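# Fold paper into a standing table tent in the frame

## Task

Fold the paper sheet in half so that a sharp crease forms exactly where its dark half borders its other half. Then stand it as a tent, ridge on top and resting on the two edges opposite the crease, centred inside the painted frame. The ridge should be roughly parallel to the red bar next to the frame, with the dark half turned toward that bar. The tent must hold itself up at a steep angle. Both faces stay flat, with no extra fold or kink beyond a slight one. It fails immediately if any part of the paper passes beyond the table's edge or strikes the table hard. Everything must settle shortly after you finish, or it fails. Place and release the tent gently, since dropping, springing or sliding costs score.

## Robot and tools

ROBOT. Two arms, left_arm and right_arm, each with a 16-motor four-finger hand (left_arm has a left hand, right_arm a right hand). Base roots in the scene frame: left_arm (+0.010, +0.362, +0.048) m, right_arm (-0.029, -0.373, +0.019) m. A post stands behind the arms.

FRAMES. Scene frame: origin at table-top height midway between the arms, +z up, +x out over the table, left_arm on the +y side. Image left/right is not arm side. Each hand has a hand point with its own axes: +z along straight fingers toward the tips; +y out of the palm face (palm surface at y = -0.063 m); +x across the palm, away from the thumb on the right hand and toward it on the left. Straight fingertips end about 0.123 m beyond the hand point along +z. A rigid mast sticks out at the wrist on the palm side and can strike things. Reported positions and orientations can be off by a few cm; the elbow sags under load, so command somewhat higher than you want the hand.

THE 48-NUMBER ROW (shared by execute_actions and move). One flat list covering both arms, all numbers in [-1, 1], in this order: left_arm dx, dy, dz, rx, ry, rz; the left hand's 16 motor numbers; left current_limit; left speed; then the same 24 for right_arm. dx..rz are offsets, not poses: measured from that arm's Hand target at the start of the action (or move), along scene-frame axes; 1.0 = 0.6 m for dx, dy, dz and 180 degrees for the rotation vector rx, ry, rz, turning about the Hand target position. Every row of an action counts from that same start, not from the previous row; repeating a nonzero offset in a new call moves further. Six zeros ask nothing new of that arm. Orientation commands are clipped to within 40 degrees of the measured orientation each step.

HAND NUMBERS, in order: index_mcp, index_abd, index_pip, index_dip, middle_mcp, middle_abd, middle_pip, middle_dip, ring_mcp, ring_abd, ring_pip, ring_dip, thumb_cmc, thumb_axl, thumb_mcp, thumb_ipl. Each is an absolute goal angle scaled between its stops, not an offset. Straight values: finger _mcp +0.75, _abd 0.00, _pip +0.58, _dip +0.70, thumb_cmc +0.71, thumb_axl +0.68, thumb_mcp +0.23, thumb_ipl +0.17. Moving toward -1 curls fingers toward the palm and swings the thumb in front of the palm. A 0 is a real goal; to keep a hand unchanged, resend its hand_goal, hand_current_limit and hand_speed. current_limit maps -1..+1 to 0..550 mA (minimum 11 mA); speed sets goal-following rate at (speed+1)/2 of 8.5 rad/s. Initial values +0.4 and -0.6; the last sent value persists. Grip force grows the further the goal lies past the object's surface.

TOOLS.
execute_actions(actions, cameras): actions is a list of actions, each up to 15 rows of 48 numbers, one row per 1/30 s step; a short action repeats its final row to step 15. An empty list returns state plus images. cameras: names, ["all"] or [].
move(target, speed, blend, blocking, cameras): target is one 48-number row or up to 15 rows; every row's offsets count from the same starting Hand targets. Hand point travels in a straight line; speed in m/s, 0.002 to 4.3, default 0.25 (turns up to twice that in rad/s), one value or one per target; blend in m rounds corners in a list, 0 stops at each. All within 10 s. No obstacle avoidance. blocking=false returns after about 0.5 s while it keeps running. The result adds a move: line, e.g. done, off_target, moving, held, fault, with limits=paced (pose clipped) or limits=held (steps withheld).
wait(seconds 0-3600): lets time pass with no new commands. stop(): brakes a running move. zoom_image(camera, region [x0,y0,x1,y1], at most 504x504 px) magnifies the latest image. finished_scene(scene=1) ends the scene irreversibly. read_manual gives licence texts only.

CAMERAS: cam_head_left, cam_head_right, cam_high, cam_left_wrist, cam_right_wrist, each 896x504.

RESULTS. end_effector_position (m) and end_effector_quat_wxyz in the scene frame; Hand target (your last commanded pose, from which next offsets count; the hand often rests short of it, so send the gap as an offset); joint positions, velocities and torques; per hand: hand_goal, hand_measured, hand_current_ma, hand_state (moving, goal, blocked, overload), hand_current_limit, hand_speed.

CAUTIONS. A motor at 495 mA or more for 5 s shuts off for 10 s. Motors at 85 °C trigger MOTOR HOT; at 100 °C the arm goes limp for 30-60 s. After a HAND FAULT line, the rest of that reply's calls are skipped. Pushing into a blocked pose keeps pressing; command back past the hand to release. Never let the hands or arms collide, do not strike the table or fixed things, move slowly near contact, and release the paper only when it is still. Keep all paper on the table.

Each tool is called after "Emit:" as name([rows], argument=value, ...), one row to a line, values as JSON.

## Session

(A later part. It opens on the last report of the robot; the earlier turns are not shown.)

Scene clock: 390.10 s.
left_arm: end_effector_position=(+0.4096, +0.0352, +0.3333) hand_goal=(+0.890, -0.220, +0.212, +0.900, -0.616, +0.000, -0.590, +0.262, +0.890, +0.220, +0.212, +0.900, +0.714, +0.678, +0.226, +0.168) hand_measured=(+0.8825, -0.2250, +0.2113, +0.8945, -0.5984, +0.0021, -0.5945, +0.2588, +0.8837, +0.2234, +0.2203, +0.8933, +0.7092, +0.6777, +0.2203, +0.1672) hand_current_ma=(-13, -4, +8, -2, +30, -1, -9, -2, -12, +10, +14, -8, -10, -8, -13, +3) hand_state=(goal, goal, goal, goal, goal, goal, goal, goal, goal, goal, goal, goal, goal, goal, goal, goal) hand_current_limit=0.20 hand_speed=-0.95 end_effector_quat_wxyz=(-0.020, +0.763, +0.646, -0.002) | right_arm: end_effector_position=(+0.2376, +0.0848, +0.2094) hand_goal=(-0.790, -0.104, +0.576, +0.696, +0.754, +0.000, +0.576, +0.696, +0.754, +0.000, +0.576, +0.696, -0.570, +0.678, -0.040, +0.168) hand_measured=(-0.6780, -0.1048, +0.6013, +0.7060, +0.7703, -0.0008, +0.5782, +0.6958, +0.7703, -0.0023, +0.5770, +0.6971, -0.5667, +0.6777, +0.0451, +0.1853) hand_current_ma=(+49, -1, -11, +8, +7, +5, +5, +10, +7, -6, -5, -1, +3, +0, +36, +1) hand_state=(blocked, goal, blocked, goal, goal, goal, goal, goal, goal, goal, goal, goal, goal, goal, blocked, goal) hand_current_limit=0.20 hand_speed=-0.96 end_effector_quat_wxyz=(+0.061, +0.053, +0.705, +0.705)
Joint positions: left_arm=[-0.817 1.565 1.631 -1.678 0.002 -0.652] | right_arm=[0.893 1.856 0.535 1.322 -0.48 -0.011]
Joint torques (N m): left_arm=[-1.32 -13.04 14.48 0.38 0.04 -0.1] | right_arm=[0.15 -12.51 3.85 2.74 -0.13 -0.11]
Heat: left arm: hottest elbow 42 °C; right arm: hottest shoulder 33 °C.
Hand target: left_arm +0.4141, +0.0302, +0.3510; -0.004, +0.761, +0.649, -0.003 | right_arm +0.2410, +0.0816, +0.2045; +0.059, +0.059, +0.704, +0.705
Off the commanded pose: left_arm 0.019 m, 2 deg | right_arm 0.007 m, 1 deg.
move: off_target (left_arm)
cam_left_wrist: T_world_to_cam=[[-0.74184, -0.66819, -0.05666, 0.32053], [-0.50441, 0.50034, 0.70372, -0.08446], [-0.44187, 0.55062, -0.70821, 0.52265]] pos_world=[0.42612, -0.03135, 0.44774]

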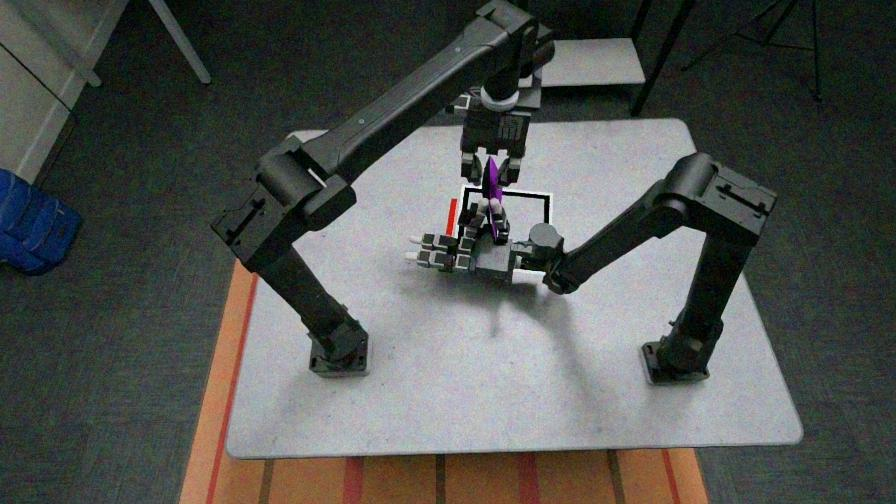

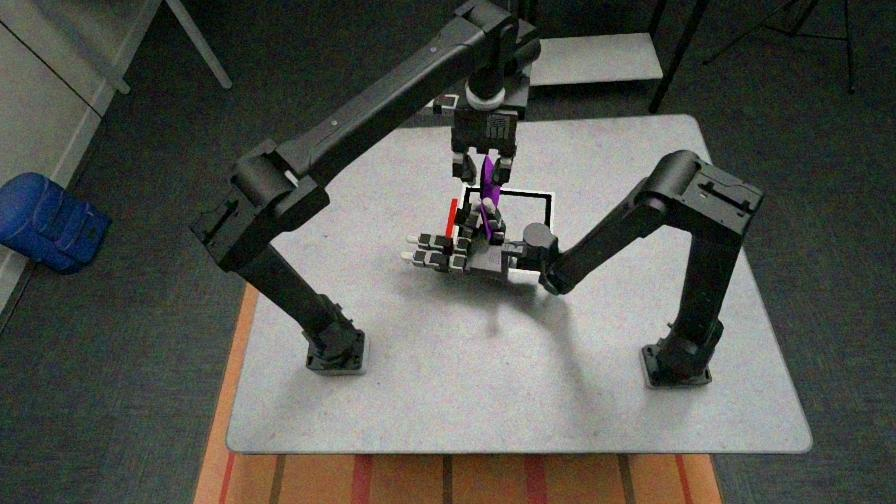

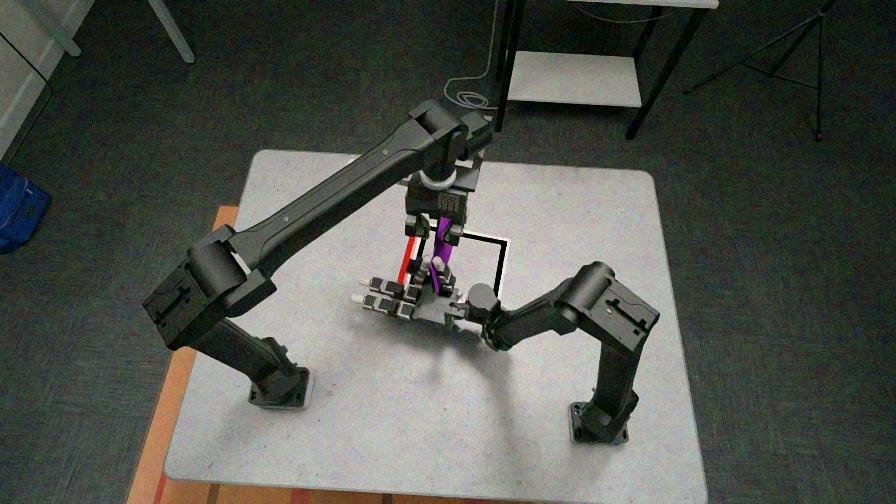

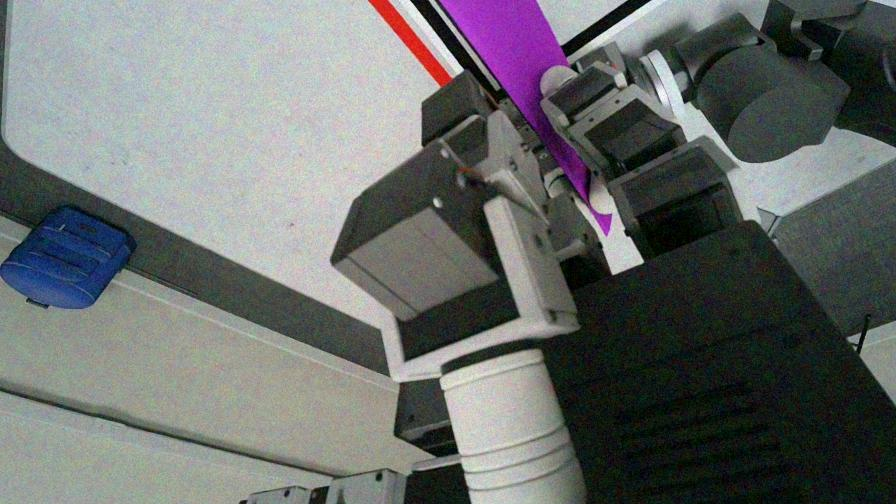

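Emit:
execute_actions([
  [[0,0,0,0,0,0,0.890,-0.34,0.212,0.899,-0.616,0,-0.591,0.261,0.890,0.32,0.212,0.899,0.714,0.678,0.226,0.168,0.2,-0.94,0,0,0,0,0,0,-0.79,-0.104,0.576,0.696,0.754,0,0.576,0.696,0.754,0,0.576,0.696,-0.571,0.678,-0.04,0.168,0.2,-0.96]],
  [[0,0,0,0,0,0,0.890,-0.42,0.212,0.899,-0.616,0,-0.591,0.261,0.890,0.40,0.212,0.899,0.714,0.678,0.226,0.168,0.2,-0.96,0,0,0,0,0,0,-0.79,-0.104,0.576,0.696,0.754,0,0.576,0.696,0.754,0,0.576,0.696,-0.571,0.678,-0.04,0.168,0.2,-0.96]],
  [[0,0,0,0,0,0,0.890,-0.54,0.212,0.899,-0.616,0,-0.591,0.261,0.890,0.54,0.212,0.899,0.714,0.678,0.226,0.168,0.2,-0.96,0,0,0,0,0,0,-0.79,-0.104,0.576,0.696,0.754,0,0.576,0.696,0.754,0,0.576,0.696,-0.571,0.678,-0.04,0.168,0.2,-0.96]],
  [[0,0,0,0,0,0,0.890,-0.54,0.212,0.899,-0.616,0,-0.591,0.261,0.890,0.54,0.212,0.899,0.714,0.678,0.226,0.168,0.2,-0.96,0,0,0,0,0,0,-0.79,-0.104,0.576,0.696,0.754,0,0.576,0.696,0.754,0,0.576,0.696,-0.571,0.678,-0.04,0.168,0.2,-0.96]],
], cameras=["cam_head_left","cam_head_right","cam_high","cam_left_wrist"])

Emit:
zoom_image(camera="cam_head_left", region=[460, 140, 530, 210])

Emit:
zoom_image(camera="cam_left_wrist", region=[400, 0, 660, 280])

Scene clock: 393.07 s.
left_arm: end_effector_position=(+0.4096, +0.0352, +0.3333) hand_goal=(+0.890, -0.540, +0.212, +0.900, -0.616, +0.000, -0.590, +0.262, +0.890, +0.540, +0.212, +0.900, +0.714, +0.678, +0.226, +0.168) hand_measured=(+0.8825, -0.4110, +0.2113, +0.8945, -0.5996, +0.0021, -0.5932, +0.2588, +0.8837, +0.3845, +0.2164, +0.8984, +0.7079, +0.6777, +0.2203, +0.1681) hand_current_ma=(-18, +170, +1, +1, +38, -2, -4, -6, -1, -183, +16, +8, -2, -6, -19, -2) hand_state=(goal, blocked, goal, goal, goal, goal, goal, goal, goal, blocked, goal, goal, goal, goal, goal, goal) hand_current_limit=0.20 hand_speed=-0.96 end_effector_quat_wxyz=(-0.020, +0.763, +0.646, -0.002) | right_arm: end_effector_position=(+0.2376, +0.0848, +0.2094) hand_goal=(-0.790, -0.104, +0.576, +0.696, +0.754, +0.000, +0.576, +0.696, +0.754, +0.000, +0.576, +0.696, -0.570, +0.678, -0.040, +0.168) hand_measured=(-0.6792, -0.1063, +0.6013, +0.7060, +0.7703, -0.0008, +0.5782, +0.6958, +0.7703, -0.0008, +0.5770, +0.6971, -0.5680, +0.6777, +0.0461, +0.1853) hand_current_ma=(+49, +0, -5, +6, +10, +6, +5, +8, +5, -3, -2, -2, +10, -1, +33, +1) hand_state=(blocked, goal, blocked, goal, goal, goal, goal, goal, goal, goal, goal, goal, goal, goal, blocked, goal) hand_current_limit=0.20 hand_speed=-0.96 end_effector_quat_wxyz=(+0.061, +0.053, +0.705, +0.705)
Joint positions: left_arm=[-0.817 1.565 1.631 -1.678 0.002 -0.652] | right_arm=[0.893 1.856 0.535 1.322 -0.48 -0.011]
Joint torques (N m): left_arm=[-1.38 -13.22 14.64 0.21 0.04 -0.1] | right_arm=[-0.38 -12.81 3.82 2.74 -0.1 -0.11]
Heat: left arm: hottest elbow 42 °C; right arm: hottest shoulder 33 °C.
Hand target: left_arm +0.4141, +0.0302, +0.3510; -0.004, +0.761, +0.649, -0.003 | right_arm +0.2410, +0.0816, +0.2045; +0.059, +0.059, +0.704, +0.705
Off the commanded pose: left_arm 0.019 m, 2 deg | right_arm 0.007 m, 1 deg.
Step readings (end_effector_position of left_arm | right_arm):
0: (+0.4096, +0.0352, +0.3333) | (+0.2376, +0.0848, +0.2094)
1: (+0.4096, +0.0352, +0.3333) | (+0.2376, +0.0848, +0.2094)
2: (+0.4096, +0.0352, +0.3333) | (+0.2376, +0.0848, +0.2094)
4: (+0.4096, +0.0352, +0.3333) | (+0.2376, +0.0848, +0.2094)
8: (+0.4096, +0.0352, +0.3333) | (+0.2376, +0.0848, +0.2094)
15: (+0.4096, +0.0352, +0.3333) | (+0.2376, +0.0848, +0.2094)
16: (+0.4096, +0.0352, +0.3333) | (+0.2376, +0.0848, +0.2094)
17: (+0.4096, +0.0352, +0.3333) | (+0.2376, +0.0848, +0.2094)
19: (+0.4096, +0.0352, +0.3333) | (+0.2376, +0.0848, +0.2094)
23: (+0.4096, +0.0352, +0.3333) | (+0.2376, +0.0848, +0.2094)
30: (+0.4096, +0.0352, +0.3333) | (+0.2376, +0.0848, +0.2094)
31: (+0.4096, +0.0352, +0.3333) | (+0.2376, +0.0848, +0.2094)
32: (+0.4096, +0.0352, +0.3333) | (+0.2376, +0.0848, +0.2094)
34: (+0.4096, +0.0352, +0.3333) | (+0.2376, +0.0848, +0.2094)
38: (+0.4096, +0.0352, +0.3333) | (+0.2376, +0.0848, +0.2094)
45: (+0.4096, +0.0352, +0.3333) | (+0.2376, +0.0848, +0.2094)
46: (+0.4096, +0.0352, +0.3333) | (+0.2376, +0.0848, +0.2094)
47: (+0.4096, +0.0352, +0.3333) | (+0.2376, +0.0848, +0.2094)
49: (+0.4096, +0.0352, +0.3333) | (+0.2376, +0.0848, +0.2094)
53: (+0.4096, +0.0352, +0.3333) | (+0.2376, +0.0848, +0.2094)
60: (+0.4096, +0.0352, +0.3333) | (+0.2376, +0.0848, +0.2094)
cam_left_wrist: T_world_to_cam=[[-0.74184, -0.66819, -0.05666, 0.32053], [-0.50441, 0.50034, 0.70372, -0.08446], [-0.44187, 0.55062, -0.70821, 0.52265]] pos_world=[0.42612, -0.03135, 0.44774]

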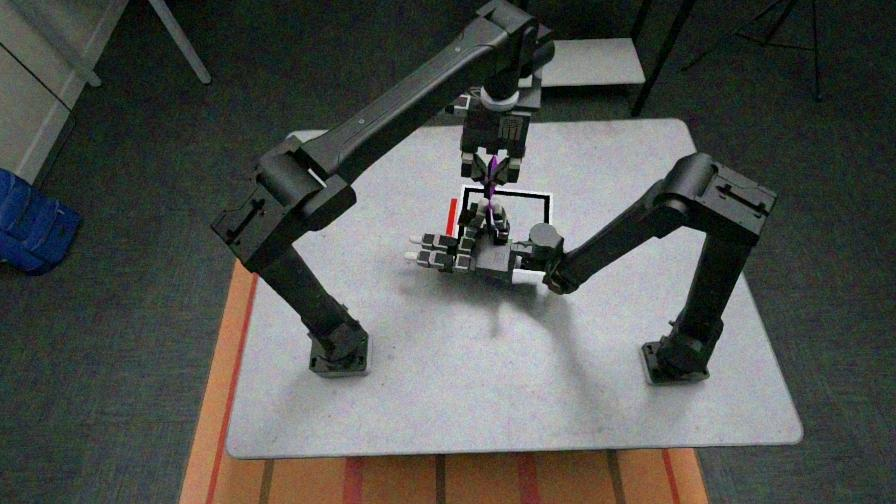

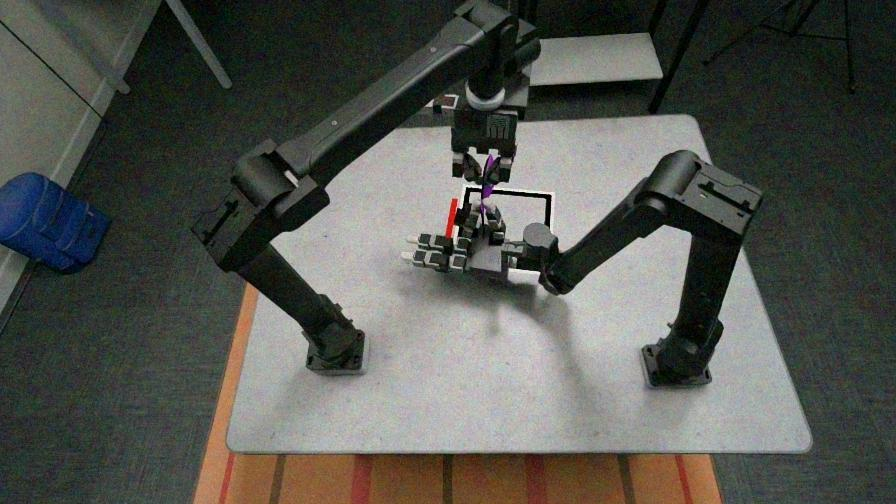

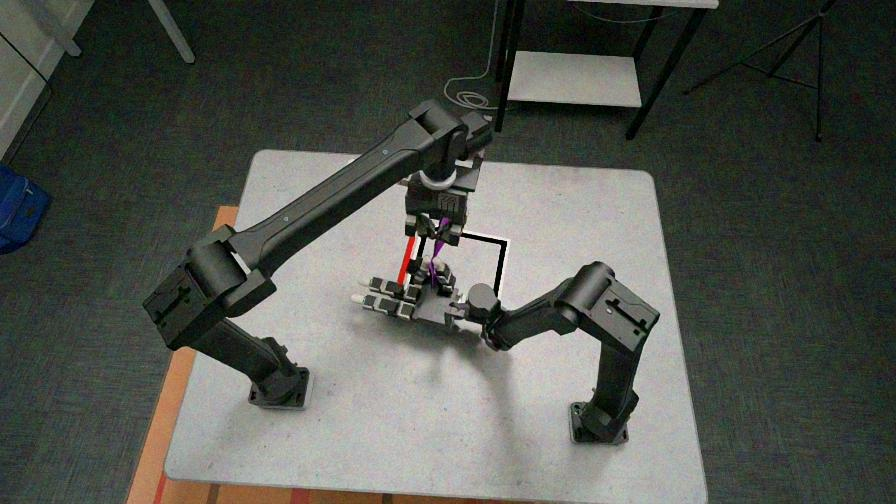

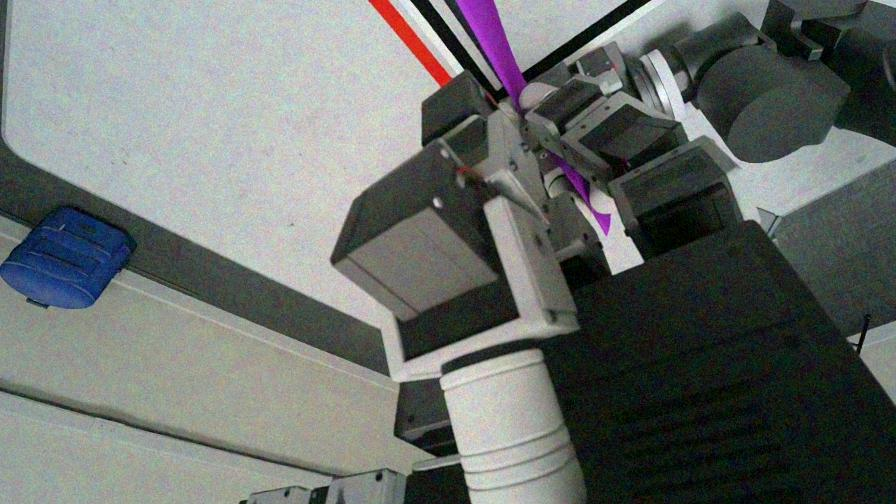

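Scaled by 7.200 from the camera's image (finer frame: 1280x720).

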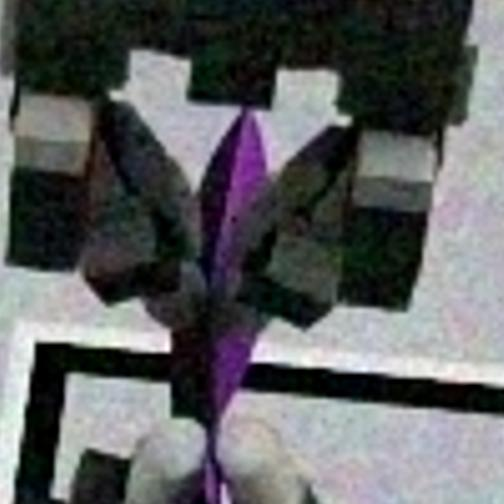

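Scaled by 1.800 from the camera's image (finer frame: 1280x720).

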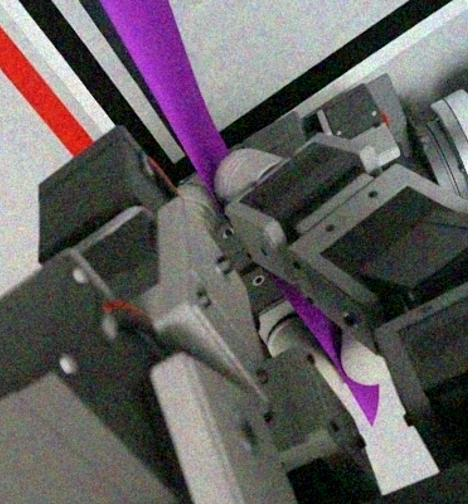

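Emit:
execute_actions([
  [[0,0,0,0,0,0,0.890,-0.54,0.212,0.899,-0.616,0,-0.591,0.261,0.890,0.54,0.212,0.899,0.714,0.678,0.226,0.168,0.2,-0.96,0,0,0,0,0,0,-0.68,-0.104,0.576,0.696,0.754,0,0.576,0.696,0.754,0,0.576,0.696,-0.571,0.678,0.06,0.168,0.2,-0.96]],
  [[0,0,0,0,0,0,0.890,-0.54,0.212,0.899,-0.616,0,-0.591,0.261,0.890,0.54,0.212,0.899,0.714,0.678,0.226,0.168,0.2,-0.96,0,0,0,0,0,0,-0.60,-0.104,0.576,0.696,0.754,0,0.576,0.696,0.754,0,0.576,0.696,-0.571,0.678,0.14,0.168,0.2,-0.96]],
  [[0,0,0,0,0,0,0.890,-0.54,0.212,0.899,-0.616,0,-0.591,0.261,0.890,0.54,0.212,0.899,0.714,0.678,0.226,0.168,0.2,-0.96,0,0,0,0,0,0,-0.42,-0.104,0.576,0.696,0.754,0,0.576,0.696,0.754,0,0.576,0.696,-0.571,0.678,0.26,0.168,0.2,-0.92]],
  [[0,0,0,0,0,0,0.890,-0.54,0.212,0.899,-0.616,0,-0.591,0.261,0.890,0.54,0.212,0.899,0.714,0.678,0.226,0.168,0.2,-0.96,0,0,0,0,0,0,-0.42,-0.104,0.576,0.696,0.754,0,0.576,0.696,0.754,0,0.576,0.696,-0.571,0.678,0.26,0.168,0.2,-0.92]],
], cameras=["cam_head_left","cam_head_right","cam_high","cam_left_wrist"])

Emit:
zoom_image(camera="cam_head_left", region=[460, 140, 540, 220])

Emit:
zoom_image(camera="cam_high", region=[400, 200, 480, 290])

Emit:
zoom_image(camera="cam_left_wrist", region=[400, 0, 660, 280])

Scene clock: 397.13 s.
left_arm: end_effector_position=(+0.4096, +0.0352, +0.3333) hand_goal=(+0.890, -0.540, +0.212, +0.900, -0.616, +0.000, -0.590, +0.262, +0.890, +0.540, +0.212, +0.900, +0.714, +0.678, +0.226, +0.168) hand_measured=(+0.8825, -0.4096, +0.2100, +0.8945, -0.5984, +0.0021, -0.5945, +0.2601, +0.8837, +0.3860, +0.2151, +0.8996, +0.7079, +0.6777, +0.2203, +0.1681) hand_current_ma=(-21, +158, +9, -2, +40, +5, +0, -11, -1, -187, +20, +10, -4, -5, -17, -2) hand_state=(goal, blocked, goal, goal, goal, goal, goal, goal, goal, blocked, goal, goal, goal, goal, goal, goal) hand_current_limit=0.20 hand_speed=-0.96 end_effector_quat_wxyz=(-0.020, +0.763, +0.646, -0.002) | right_arm: end_effector_position=(+0.2376, +0.0848, +0.2094) hand_goal=(-0.420, -0.104, +0.576, +0.696, +0.754, +0.000, +0.576, +0.696, +0.754, +0.000, +0.576, +0.696, -0.570, +0.678, +0.260, +0.168) hand_measured=(-0.4187, -0.1048, +0.5834, +0.7034, +0.7703, -0.0008, +0.5795, +0.6971, +0.7703, -0.0023, +0.5770, +0.6971, -0.5667, +0.6777, +0.2579, +0.1662) hand_current_ma=(+11, +4, -10, +7, +9, +4, +2, +8, +9, -4, -4, -3, +6, -3, +2, -3) hand_state=(goal, goal, goal, goal, goal, goal, goal, goal, goal, goal, goal, goal, goal, goal, goal, goal) hand_current_limit=0.20 hand_speed=-0.92 end_effector_quat_wxyz=(+0.061, +0.053, +0.705, +0.705)
Joint positions: left_arm=[-0.817 1.565 1.631 -1.678 0.002 -0.652] | right_arm=[0.893 1.856 0.535 1.322 -0.48 -0.011]
Joint torques (N m): left_arm=[-1.38 -13.16 14.65 0.2 0.04 -0.1] | right_arm=[-0.5 -12.75 3.86 2.77 -0.08 -0.12]
Heat: left arm: hottest elbow 43 °C; right arm: hottest shoulder 33 °C.
Hand target: left_arm +0.4141, +0.0302, +0.3510; -0.004, +0.761, +0.649, -0.003 | right_arm +0.2410, +0.0816, +0.2045; +0.059, +0.059, +0.704, +0.705
Off the commanded pose: left_arm 0.019 m, 2 deg | right_arm 0.007 m, 1 deg.
Step readings (end_effector_position of left_arm | right_arm):
0: (+0.4096, +0.0352, +0.3333) | (+0.2376, +0.0848, +0.2094)
1: (+0.4096, +0.0352, +0.3333) | (+0.2376, +0.0848, +0.2094)
2: (+0.4096, +0.0352, +0.3333) | (+0.2376, +0.0848, +0.2094)
4: (+0.4096, +0.0352, +0.3333) | (+0.2376, +0.0848, +0.2094)
8: (+0.4096, +0.0352, +0.3333) | (+0.2376, +0.0848, +0.2094)
15: (+0.4096, +0.0352, +0.3333) | (+0.2376, +0.0848, +0.2094)
16: (+0.4096, +0.0352, +0.3333) | (+0.2376, +0.0848, +0.2094)
17: (+0.4096, +0.0352, +0.3333) | (+0.2376, +0.0848, +0.2094)
19: (+0.4096, +0.0352, +0.3333) | (+0.2376, +0.0848, +0.2094)
23: (+0.4096, +0.0352, +0.3333) | (+0.2376, +0.0848, +0.2094)
30: (+0.4096, +0.0352, +0.3333) | (+0.2376, +0.0848, +0.2094)
31: (+0.4096, +0.0352, +0.3333) | (+0.2376, +0.0848, +0.2094)
32: (+0.4096, +0.0352, +0.3333) | (+0.2376, +0.0848, +0.2094)
34: (+0.4096, +0.0352, +0.3333) | (+0.2376, +0.0848, +0.2094)
38: (+0.4096, +0.0352, +0.3333) | (+0.2376, +0.0848, +0.2094)
45: (+0.4096, +0.0352, +0.3333) | (+0.2376, +0.0848, +0.2094)
46: (+0.4096, +0.0352, +0.3333) | (+0.2376, +0.0848, +0.2094)
47: (+0.4096, +0.0352, +0.3333) | (+0.2376, +0.0848, +0.2094)
49: (+0.4096, +0.0352, +0.3333) | (+0.2376, +0.0848, +0.2094)
53: (+0.4096, +0.0352, +0.3333) | (+0.2376, +0.0848, +0.2094)
60: (+0.4096, +0.0352, +0.3333) | (+0.2376, +0.0848, +0.2094)
cam_left_wrist: T_world_to_cam=[[-0.74184, -0.66819, -0.05666, 0.32053], [-0.50441, 0.50034, 0.70372, -0.08446], [-0.44187, 0.55062, -0.70821, 0.52265]] pos_world=[0.42612, -0.03135, 0.44774]

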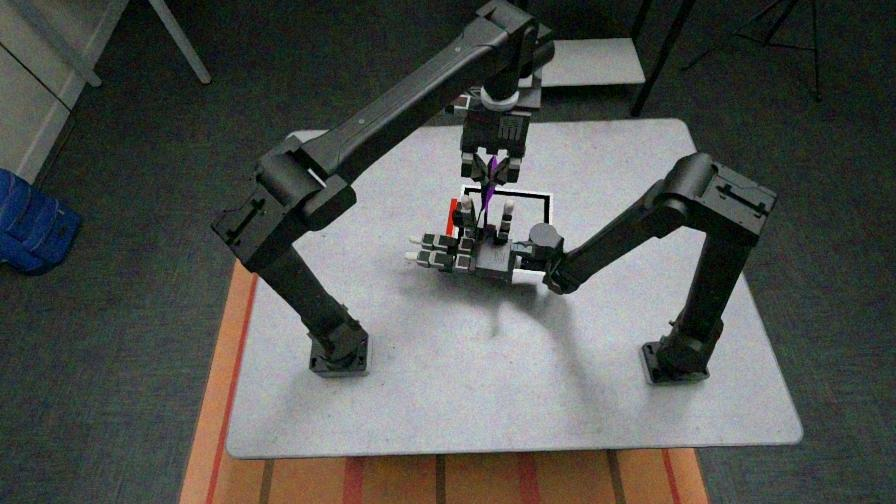

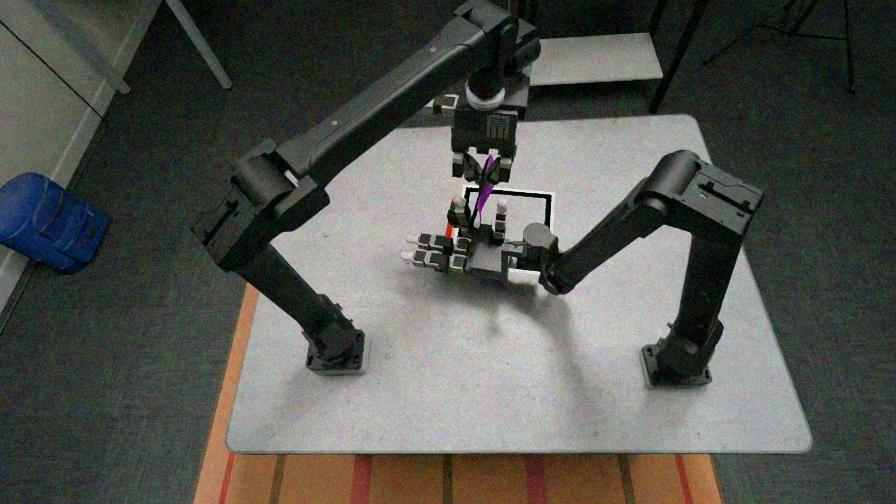

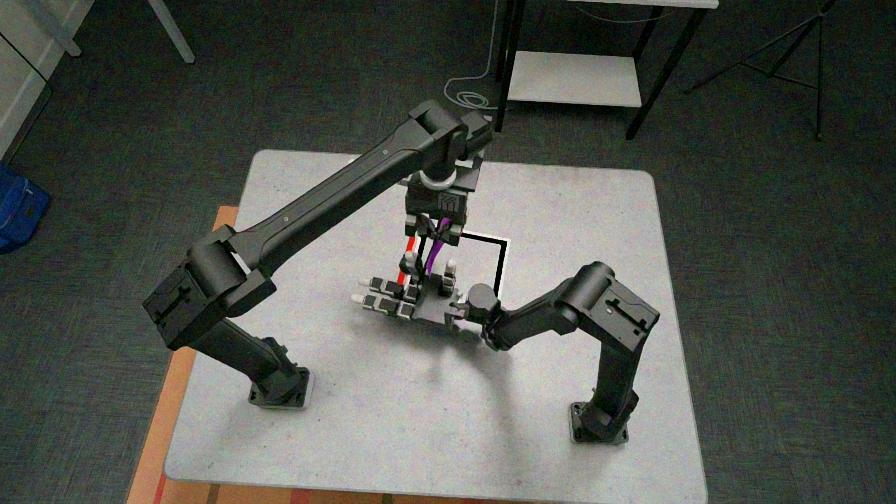

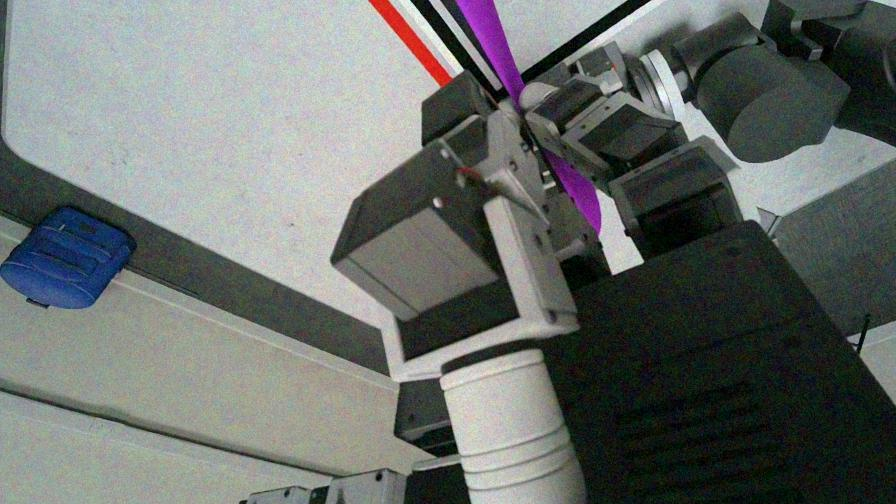

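Scaled by 6.300 from the camera's image (finer frame: 1280x720).

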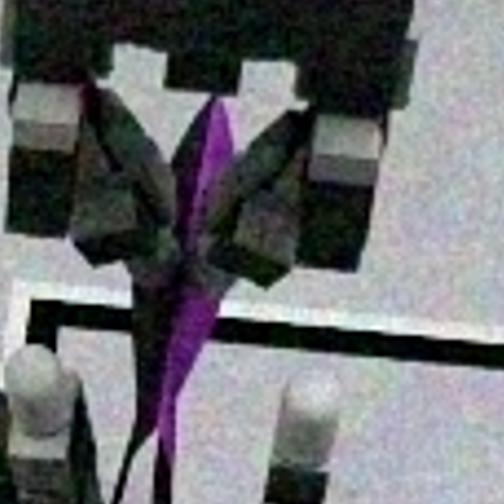

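Scaled by 5.600 from the camera's image (finer frame: 1280x720).

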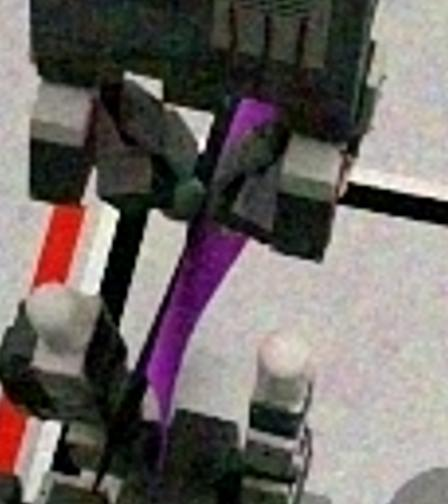

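Scaled by 1.800 from the camera's image (finer frame: 1280x720).

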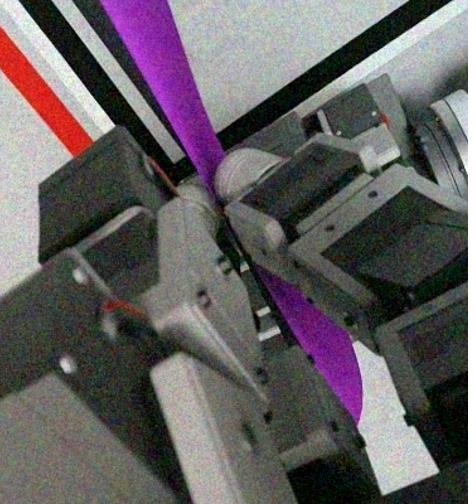

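Emit:
execute_actions([
  [[0,0,0,0,0,0,0.890,-0.54,0.212,0.899,-0.616,0,-0.591,0.261,0.890,0.54,0.212,0.899,0.714,0.678,0.226,0.168,0.2,-0.96,0,0,0,0,0,0,0.754,0,0.576,0.696,0.754,0,0.576,0.696,0.754,0,0.576,0.696,-0.571,0.678,0.26,0.168,0.2,-0.7]],
  [[0,0,0,0,0,0,0.890,-0.54,0.212,0.899,-0.616,0,-0.591,0.261,0.890,0.54,0.212,0.899,0.714,0.678,0.226,0.168,0.2,-0.96,0,0,0,0,0,0,0.754,0,0.576,0.696,0.754,0,0.576,0.696,0.754,0,0.576,0.696,-0.571,0.678,0.26,0.168,0.2,-0.7]],
  [[0,0,0,0,0,0,0.890,-0.54,0.212,0.899,-0.616,0,-0.591,0.261,0.890,0.54,0.212,0.899,0.714,0.678,0.226,0.168,0.2,-0.96,0,0,0,0,0,0,0.754,0,0.576,0.696,0.754,0,0.576,0.696,0.754,0,0.576,0.696,-0.571,0.678,0.26,0.168,0.2,-0.7]],
], cameras=[])

Emit:
move(target=[0,0,0,0,0,0,0.890,-0.54,0.212,0.899,-0.616,0,-0.591,0.261,0.890,0.54,0.212,0.899,0.714,0.678,0.226,0.168,0.2,-0.96,-0.028,-0.167,-0.008,0,0,0,0.754,0.0,0.577,0.696,0.754,0,0.576,0.696,0.754,0,0.576,0.696,-0.571,0.678,0.260,0.168,0.0,-0.7], speed=0.1, cameras=["cam_head_left","cam_high","cam_right_wrist"])

Scene clock: 399.63 s.
left_arm: end_effector_position=(+0.4096, +0.0352, +0.3333) hand_goal=(+0.890, -0.540, +0.212, +0.900, -0.616, +0.000, -0.590, +0.262, +0.890, +0.540, +0.212, +0.900, +0.714, +0.678, +0.226, +0.168) hand_measured=(+0.8825, -0.4096, +0.2113, +0.8945, -0.5984, +0.0021, -0.5932, +0.2588, +0.8837, +0.3860, +0.2151, +0.8984, +0.7092, +0.6777, +0.2203, +0.1681) hand_current_ma=(-23, +172, +3, -1, +29, +2, -2, -12, -5, -198, +9, +3, -4, -8, -8, -5) hand_state=(goal, blocked, goal, goal, goal, goal, goal, goal, goal, blocked, goal, goal, goal, goal, goal, goal) hand_current_limit=0.20 hand_speed=-0.96 end_effector_quat_wxyz=(-0.020, +0.763, +0.646, -0.002) | right_arm: end_effector_position=(+0.2376, +0.0848, +0.2094) hand_goal=(+0.754, +0.000, +0.576, +0.696, +0.754, +0.000, +0.576, +0.696, +0.754, +0.000, +0.576, +0.696, -0.570, +0.678, +0.260, +0.168) hand_measured=(+0.7764, -0.0066, +0.5834, +0.7034, +0.7716, -0.0023, +0.5782, +0.6971, +0.7703, -0.0008, +0.5770, +0.6971, -0.5667, +0.6777, +0.2579, +0.1662) hand_current_ma=(+11, -1, -12, +6, +10, +4, +0, +9, +7, -8, +0, -2, +5, -3, +2, -1) hand_state=(blocked, goal, goal, goal, goal, goal, goal, goal, goal, goal, goal, goal, goal, goal, goal, goal) hand_current_limit=0.20 hand_speed=-0.70 end_effector_quat_wxyz=(+0.061, +0.053, +0.705, +0.705)
Joint positions: left_arm=[-0.817 1.565 1.631 -1.678 0.002 -0.652] | right_arm=[0.893 1.856 0.535 1.322 -0.48 -0.011]
Joint torques (N m): left_arm=[-1.38 -13.22 14.64 0.21 0.04 -0.1] | right_arm=[-0.15 -12.45 3.77 2.71 -0.07 -0.12]
Heat: left arm: hottest elbow 43 °C; right arm: hottest shoulder 33 °C.
Hand target: left_arm +0.4141, +0.0302, +0.3510; -0.004, +0.761, +0.649, -0.003 | right_arm +0.2410, +0.0816, +0.2045; +0.059, +0.059, +0.704, +0.705
Off the commanded pose: left_arm 0.019 m, 2 deg | right_arm 0.007 m, 1 deg.
Step readings (end_effector_position of left_arm | right_arm):
0: (+0.4096, +0.0352, +0.3333) | (+0.2376, +0.0848, +0.2094)
1: (+0.4096, +0.0352, +0.3333) | (+0.2376, +0.0848, +0.2094)
2: (+0.4096, +0.0352, +0.3333) | (+0.2376, +0.0848, +0.2094)
4: (+0.4096, +0.0352, +0.3333) | (+0.2376, +0.0848, +0.2094)
8: (+0.4096, +0.0352, +0.3333) | (+0.2376, +0.0848, +0.2094)
15: (+0.4096, +0.0352, +0.3333) | (+0.2376, +0.0848, +0.2094)
16: (+0.4096, +0.0352, +0.3333) | (+0.2376, +0.0848, +0.2094)
17: (+0.4096, +0.0352, +0.3333) | (+0.2376, +0.0848, +0.2094)
19: (+0.4096, +0.0352, +0.3333) | (+0.2376, +0.0848, +0.2094)
23: (+0.4096, +0.0352, +0.3333) | (+0.2376, +0.0848, +0.2094)
30: (+0.4096, +0.0352, +0.3333) | (+0.2376, +0.0848, +0.2094)
31: (+0.4096, +0.0352, +0.3333) | (+0.2376, +0.0848, +0.2094)
32: (+0.4096, +0.0352, +0.3333) | (+0.2376, +0.0848, +0.2094)
34: (+0.4096, +0.0352, +0.3333) | (+0.2376, +0.0848, +0.2094)
38: (+0.4096, +0.0352, +0.3333) | (+0.2376, +0.0848, +0.2094)
45: (+0.4096, +0.0352, +0.3333) | (+0.2376, +0.0848, +0.2094)

Scene clock: 401.13 s.
left_arm: end_effector_position=(+0.4096, +0.0352, +0.3333) hand_goal=(+0.890, -0.540, +0.212, +0.900, -0.616, +0.000, -0.590, +0.262, +0.890, +0.540, +0.212, +0.900, +0.714, +0.678, +0.226, +0.168) hand_measured=(+0.8825, -0.4110, +0.2100, +0.8945, -0.5984, +0.0021, -0.5945, +0.2588, +0.8837, +0.3860, +0.2164, +0.8984, +0.7092, +0.6767, +0.2203, +0.1672) hand_current_ma=(-19, +163, +7, +4, +29, -4, +3, -5, +4, -181, +13, +6, -11, +0, -17, +1) hand_state=(goal, blocked, goal, goal, goal, goal, goal, goal, goal, blocked, goal, goal, goal, goal, goal, goal) hand_current_limit=0.20 hand_speed=-0.96 end_effector_quat_wxyz=(-0.020, +0.763, +0.646, -0.002) | right_arm: end_effector_position=(+0.2241, -0.0149, +0.1916) hand_goal=(+0.754, +0.000, +0.578, +0.696, +0.754, +0.000, +0.576, +0.696, +0.754, +0.000, +0.576, +0.696, -0.570, +0.678, +0.260, +0.168) hand_measured=(+0.7764, -0.0037, +0.5834, +0.7034, +0.7703, -0.0008, +0.5782, +0.6971, +0.7703, +0.0007, +0.5770, +0.6971, -0.5667, +0.6777, +0.2598, +0.1681) hand_current_ma=(+9, +1, -10, +5, +11, +2, +5, +12, +5, -5, -5, -2, +10, -5, -6, +2) hand_state=(blocked, goal, goal, goal, goal, goal, goal, goal, goal, goal, goal, goal, goal, goal, goal, goal) hand_current_limit=0.00 hand_speed=-0.70 end_effector_quat_wxyz=(+0.056, +0.060, +0.712, +0.698)
Joint positions: left_arm=[-0.817 1.565 1.631 -1.678 0.002 -0.652] | right_arm=[0.718 1.856 0.308 1.523 -0.652 -0.011]
Joint torques (N m): left_arm=[-1.38 -13.16 14.65 0.2 0.04 -0.1] | right_arm=[-0.09 -12.63 1.61 2.63 -0.14 -0.11]
Heat: left arm: hottest elbow 43 °C; right arm: hottest shoulder 33 °C.
Hand target: left_arm +0.4141, +0.0302, +0.3510; -0.004, +0.761, +0.649, -0.003 | right_arm +0.2242, -0.0186, +0.1997; +0.059, +0.059, +0.704, +0.705
Off the commanded pose: left_arm 0.019 m, 2 deg | right_arm 0.009 m, 1 deg.
move: done
cam_right_wrist: T_world_to_cam=[[0.75646, -0.04957, 0.65216, -0.25473], [0.3434, -0.81853, -0.46054, -0.04979], [0.55664, 0.57233, -0.60216, 0.12058]] pos_world=[0.14267, -0.12239, 0.21581]

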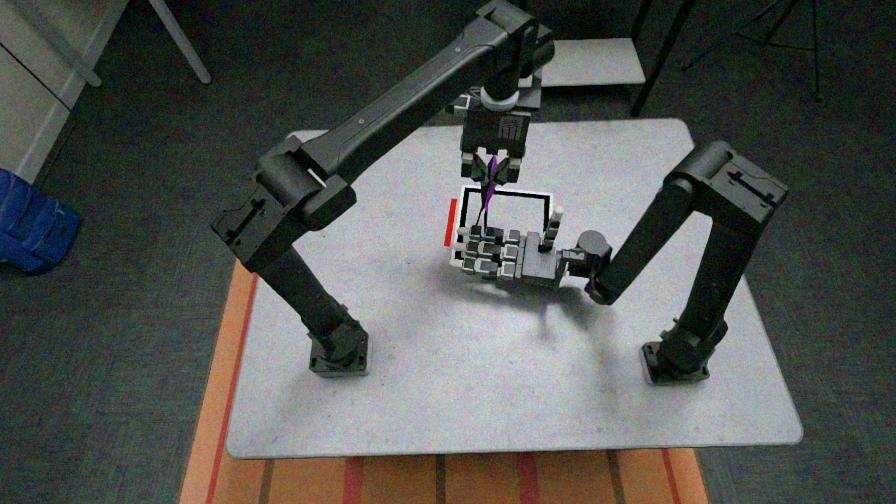

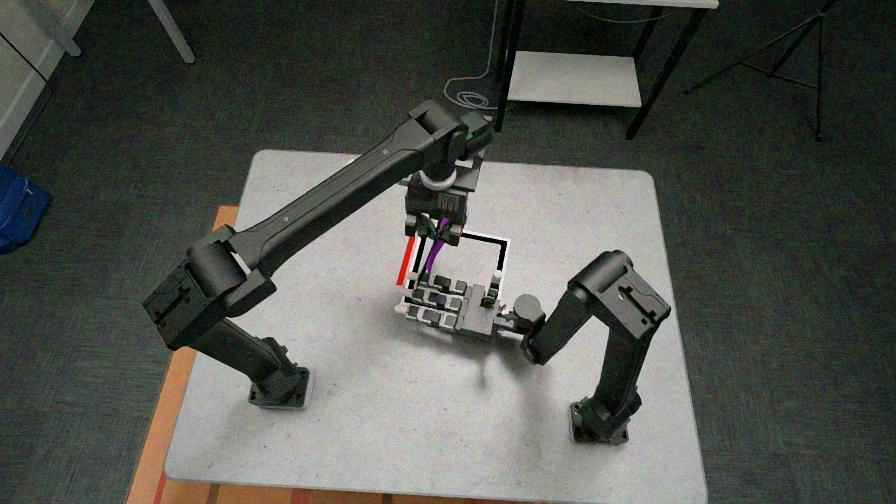

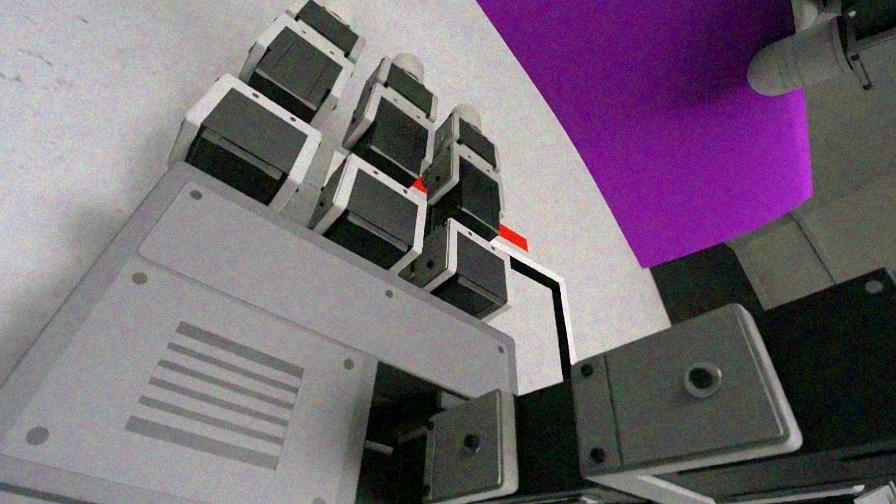

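Emit:
move([
  [0,0,0,0,0,0,0.890,-0.54,0.212,0.899,-0.616,0,-0.591,0.261,0.890,0.54,0.212,0.899,0.714,0.678,0.226,0.168,0.2,-0.96,0.01,-0.13,0.02,0,0,0,0.754,0.0,0.577,0.696,0.754,0,0.576,0.696,0.754,0,0.576,0.696,-0.571,0.678,0.260,0.168,0.0,-0.7],
  [0,0,0,0,0,0,0.890,-0.54,0.212,0.899,-0.616,0,-0.591,0.261,0.890,0.54,0.212,0.899,0.714,0.678,0.226,0.168,0.2,-0.96,0.01,-0.26,0.133,0,0,0,0.754,0.0,0.577,0.696,0.754,0,0.576,0.696,0.754,0,0.576,0.696,-0.571,0.678,0.260,0.168,0.0,-0.7],
], speed=0.12, blend=[0.02, 0], cameras=["cam_head_left","cam_head_right","cam_high"])

Emit:
zoom_image(camera="cam_head_left", region=[460, 140, 540, 240])

Emit:
zoom_image(camera="cam_high", region=[390, 200, 490, 300])

Scene clock: 404.43 s.
left_arm: end_effector_position=(+0.4096, +0.0352, +0.3333) hand_goal=(+0.890, -0.540, +0.212, +0.900, -0.616, +0.000, -0.590, +0.262, +0.890, +0.540, +0.212, +0.900, +0.714, +0.678, +0.226, +0.168) hand_measured=(+0.8825, -0.4110, +0.2100, +0.8945, -0.5984, +0.0021, -0.5945, +0.2588, +0.8837, +0.3860, +0.2164, +0.8984, +0.7092, +0.6767, +0.2203, +0.1681) hand_current_ma=(-17, +167, +7, +14, +26, +17, -10, -1, -3, -183, +5, +12, -4, -14, -18, -8) hand_state=(goal, blocked, goal, goal, goal, goal, goal, goal, goal, blocked, goal, goal, goal, goal, goal, goal) hand_current_limit=0.20 hand_speed=-0.96 end_effector_quat_wxyz=(-0.020, +0.763, +0.646, -0.002) | right_arm: end_effector_position=(+0.2306, -0.1729, +0.2767) hand_goal=(+0.754, +0.000, +0.578, +0.696, +0.754, +0.000, +0.576, +0.696, +0.754, +0.000, +0.576, +0.696, -0.570, +0.678, +0.260, +0.168) hand_measured=(+0.7764, +0.0007, +0.5834, +0.7034, +0.7703, -0.0008, +0.5795, +0.6958, +0.7703, +0.0007, +0.5770, +0.6971, -0.5667, +0.6777, +0.2608, +0.1672) hand_current_ma=(+13, +0, -10, +4, +12, +5, +8, +6, +6, -1, -2, -1, +8, -1, +2, +1) hand_state=(blocked, goal, goal, goal, goal, goal, goal, goal, goal, goal, goal, goal, goal, goal, goal, goal) hand_current_limit=0.00 hand_speed=-0.70 end_effector_quat_wxyz=(+0.051, +0.064, +0.704, +0.706)
Joint positions: left_arm=[-0.817 1.565 1.631 -1.678 0.002 -0.652] | right_arm=[0.122 1.221 0.141 1.084 -1.25 0.021]
Joint torques (N m): left_arm=[-1.38 -13.16 14.64 0.2 0.05 -0.1] | right_arm=[-0.5 -5.89 5.68 1.03 -0.15 -0.3]
Heat: left arm: hottest elbow 43 °C; right arm: hottest shoulder 33 °C.
Hand target: left_arm +0.4141, +0.0302, +0.3510; -0.004, +0.761, +0.649, -0.003 | right_arm +0.2302, -0.1746, +0.2796; +0.059, +0.059, +0.704, +0.705
Off the commanded pose: left_arm 0.019 m, 2 deg | right_arm 0.003 m, 1 deg.
move: done

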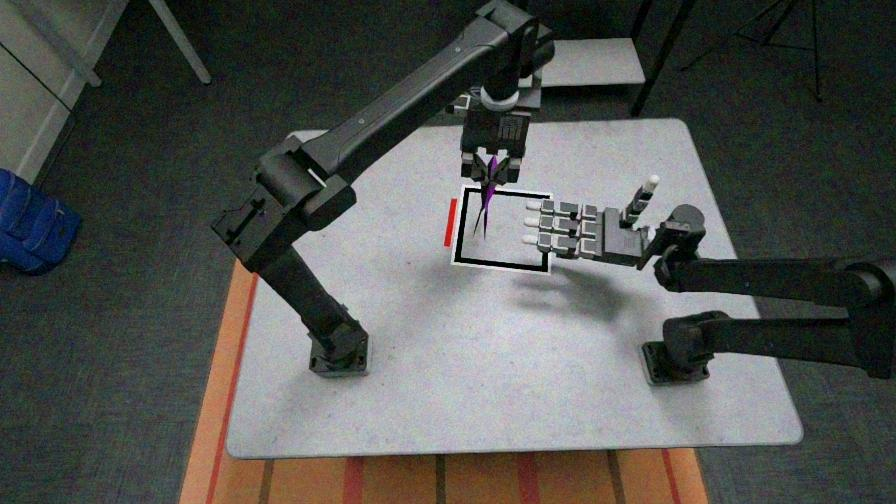

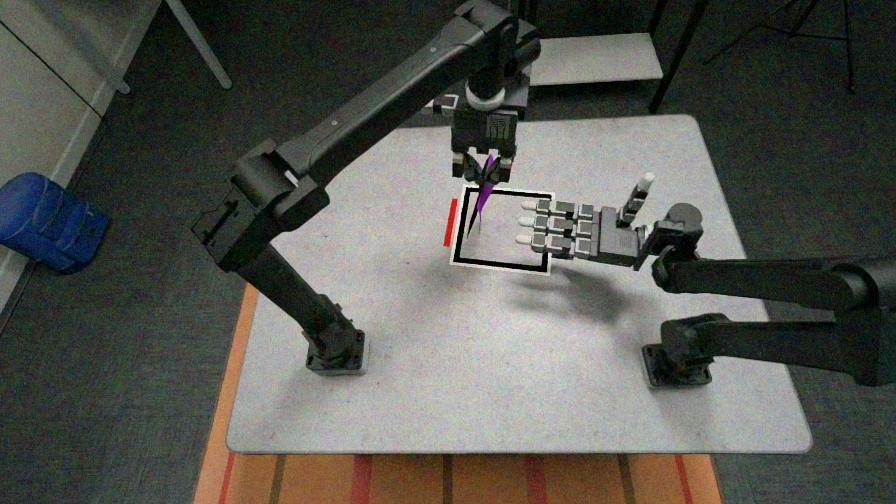

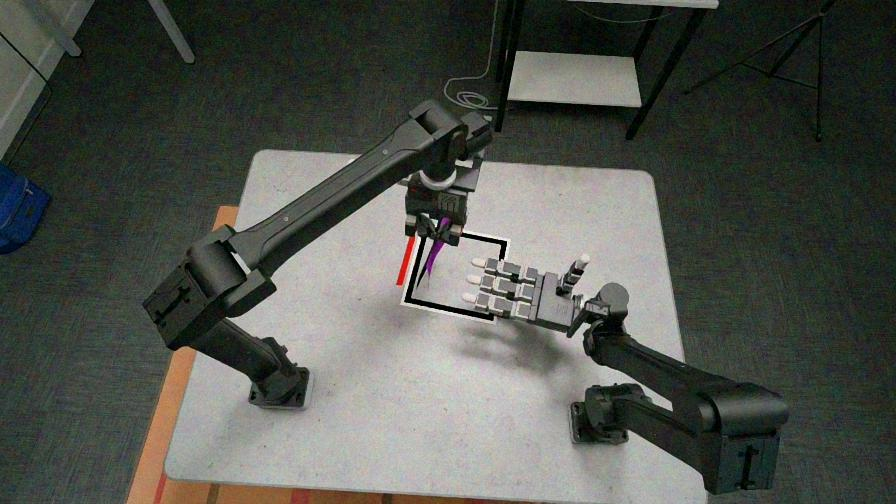

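Scaled by 5.040 from the camera's image (finer frame: 1280x720).

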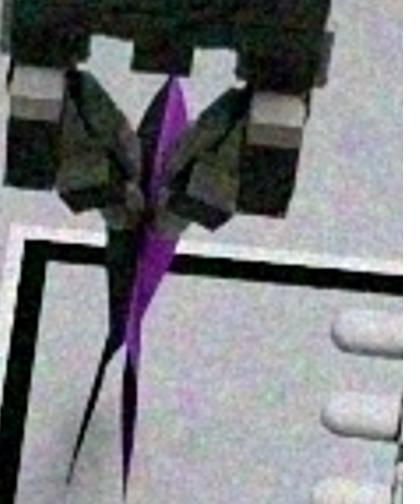

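Scaled by 5.040 from the camera's image (finer frame: 1280x720).

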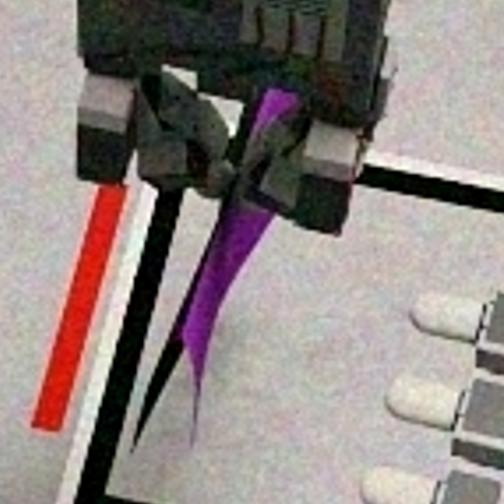

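Emit:
move(target=[0,0,0,0,0,0,0.890,-0.54,0.212,0.899,-0.616,0,-0.591,0.261,0.890,0.54,0.212,0.899,0.714,0.678,0.226,0.168,0.2,-0.96,-0.06,-0.11,0.03,0,0,0,0.754,0.0,0.577,0.696,0.754,0,0.576,0.696,0.754,0,0.576,0.696,0.2,0.678,0.226,0.168,0.0,-0.7], speed=0.1, cameras=["cam_head_left"])

Scene clock: 408.67 s.
left_arm: end_effector_position=(+0.4096, +0.0352, +0.3333) hand_goal=(+0.890, -0.540, +0.212, +0.900, -0.616, +0.000, -0.590, +0.262, +0.890, +0.540, +0.212, +0.900, +0.714, +0.678, +0.226, +0.168) hand_measured=(+0.8825, -0.4110, +0.2100, +0.8945, -0.5984, +0.0021, -0.5932, +0.2601, +0.8837, +0.3875, +0.2151, +0.8984, +0.7092, +0.6777, +0.2203, +0.1672) hand_current_ma=(-12, +169, +4, -2, +19, -3, -6, -3, -5, -187, +18, +11, +0, -16, -20, +9) hand_state=(goal, blocked, goal, goal, goal, goal, goal, goal, goal, blocked, goal, goal, goal, goal, goal, goal) hand_current_limit=0.20 hand_speed=-0.96 end_effector_quat_wxyz=(-0.020, +0.763, +0.646, -0.002) | right_arm: end_effector_position=(+0.1944, -0.2393, +0.2978) hand_goal=(+0.754, +0.000, +0.578, +0.696, +0.754, +0.000, +0.576, +0.696, +0.754, +0.000, +0.576, +0.696, +0.200, +0.678, +0.226, +0.168) hand_measured=(+0.7764, +0.0021, +0.5834, +0.7034, +0.7703, -0.0008, +0.5782, +0.6958, +0.7703, +0.0007, +0.5757, +0.6971, +0.2181, +0.6777, +0.2311, +0.1700) hand_current_ma=(+10, +0, -8, +3, +9, +9, +4, +7, +7, +0, -1, -4, +6, +1, +0, -1) hand_state=(blocked, goal, goal, goal, goal, goal, goal, goal, goal, goal, goal, goal, goal, goal, goal, goal) hand_current_limit=0.00 hand_speed=-0.70 end_effector_quat_wxyz=(+0.060, +0.055, +0.706, +0.703)
Joint positions: left_arm=[-0.817 1.565 1.631 -1.678 0.002 -0.652] | right_arm=[-0.23 0.963 0.078 1.015 -1.601 0.122]
Joint torques (N m): left_arm=[-1.32 -13.22 14.64 0.2 0.04 -0.1] | right_arm=[0.03 -2.61 6.2 0.46 0.01 -0.22]
Heat: left arm: hottest elbow 44 °C; right arm: hottest shoulder 33 °C.
Hand target: left_arm +0.4141, +0.0302, +0.3510; -0.004, +0.761, +0.649, -0.003 | right_arm +0.1941, -0.2406, +0.2975; +0.059, +0.059, +0.704, +0.705
Off the commanded pose: left_arm 0.019 m, 2 deg | right_arm 0.001 m, 1 deg.
move: done

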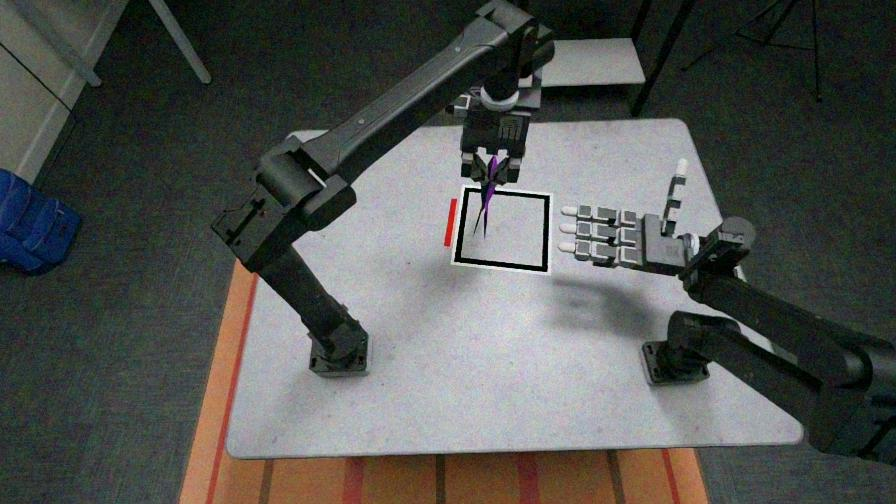

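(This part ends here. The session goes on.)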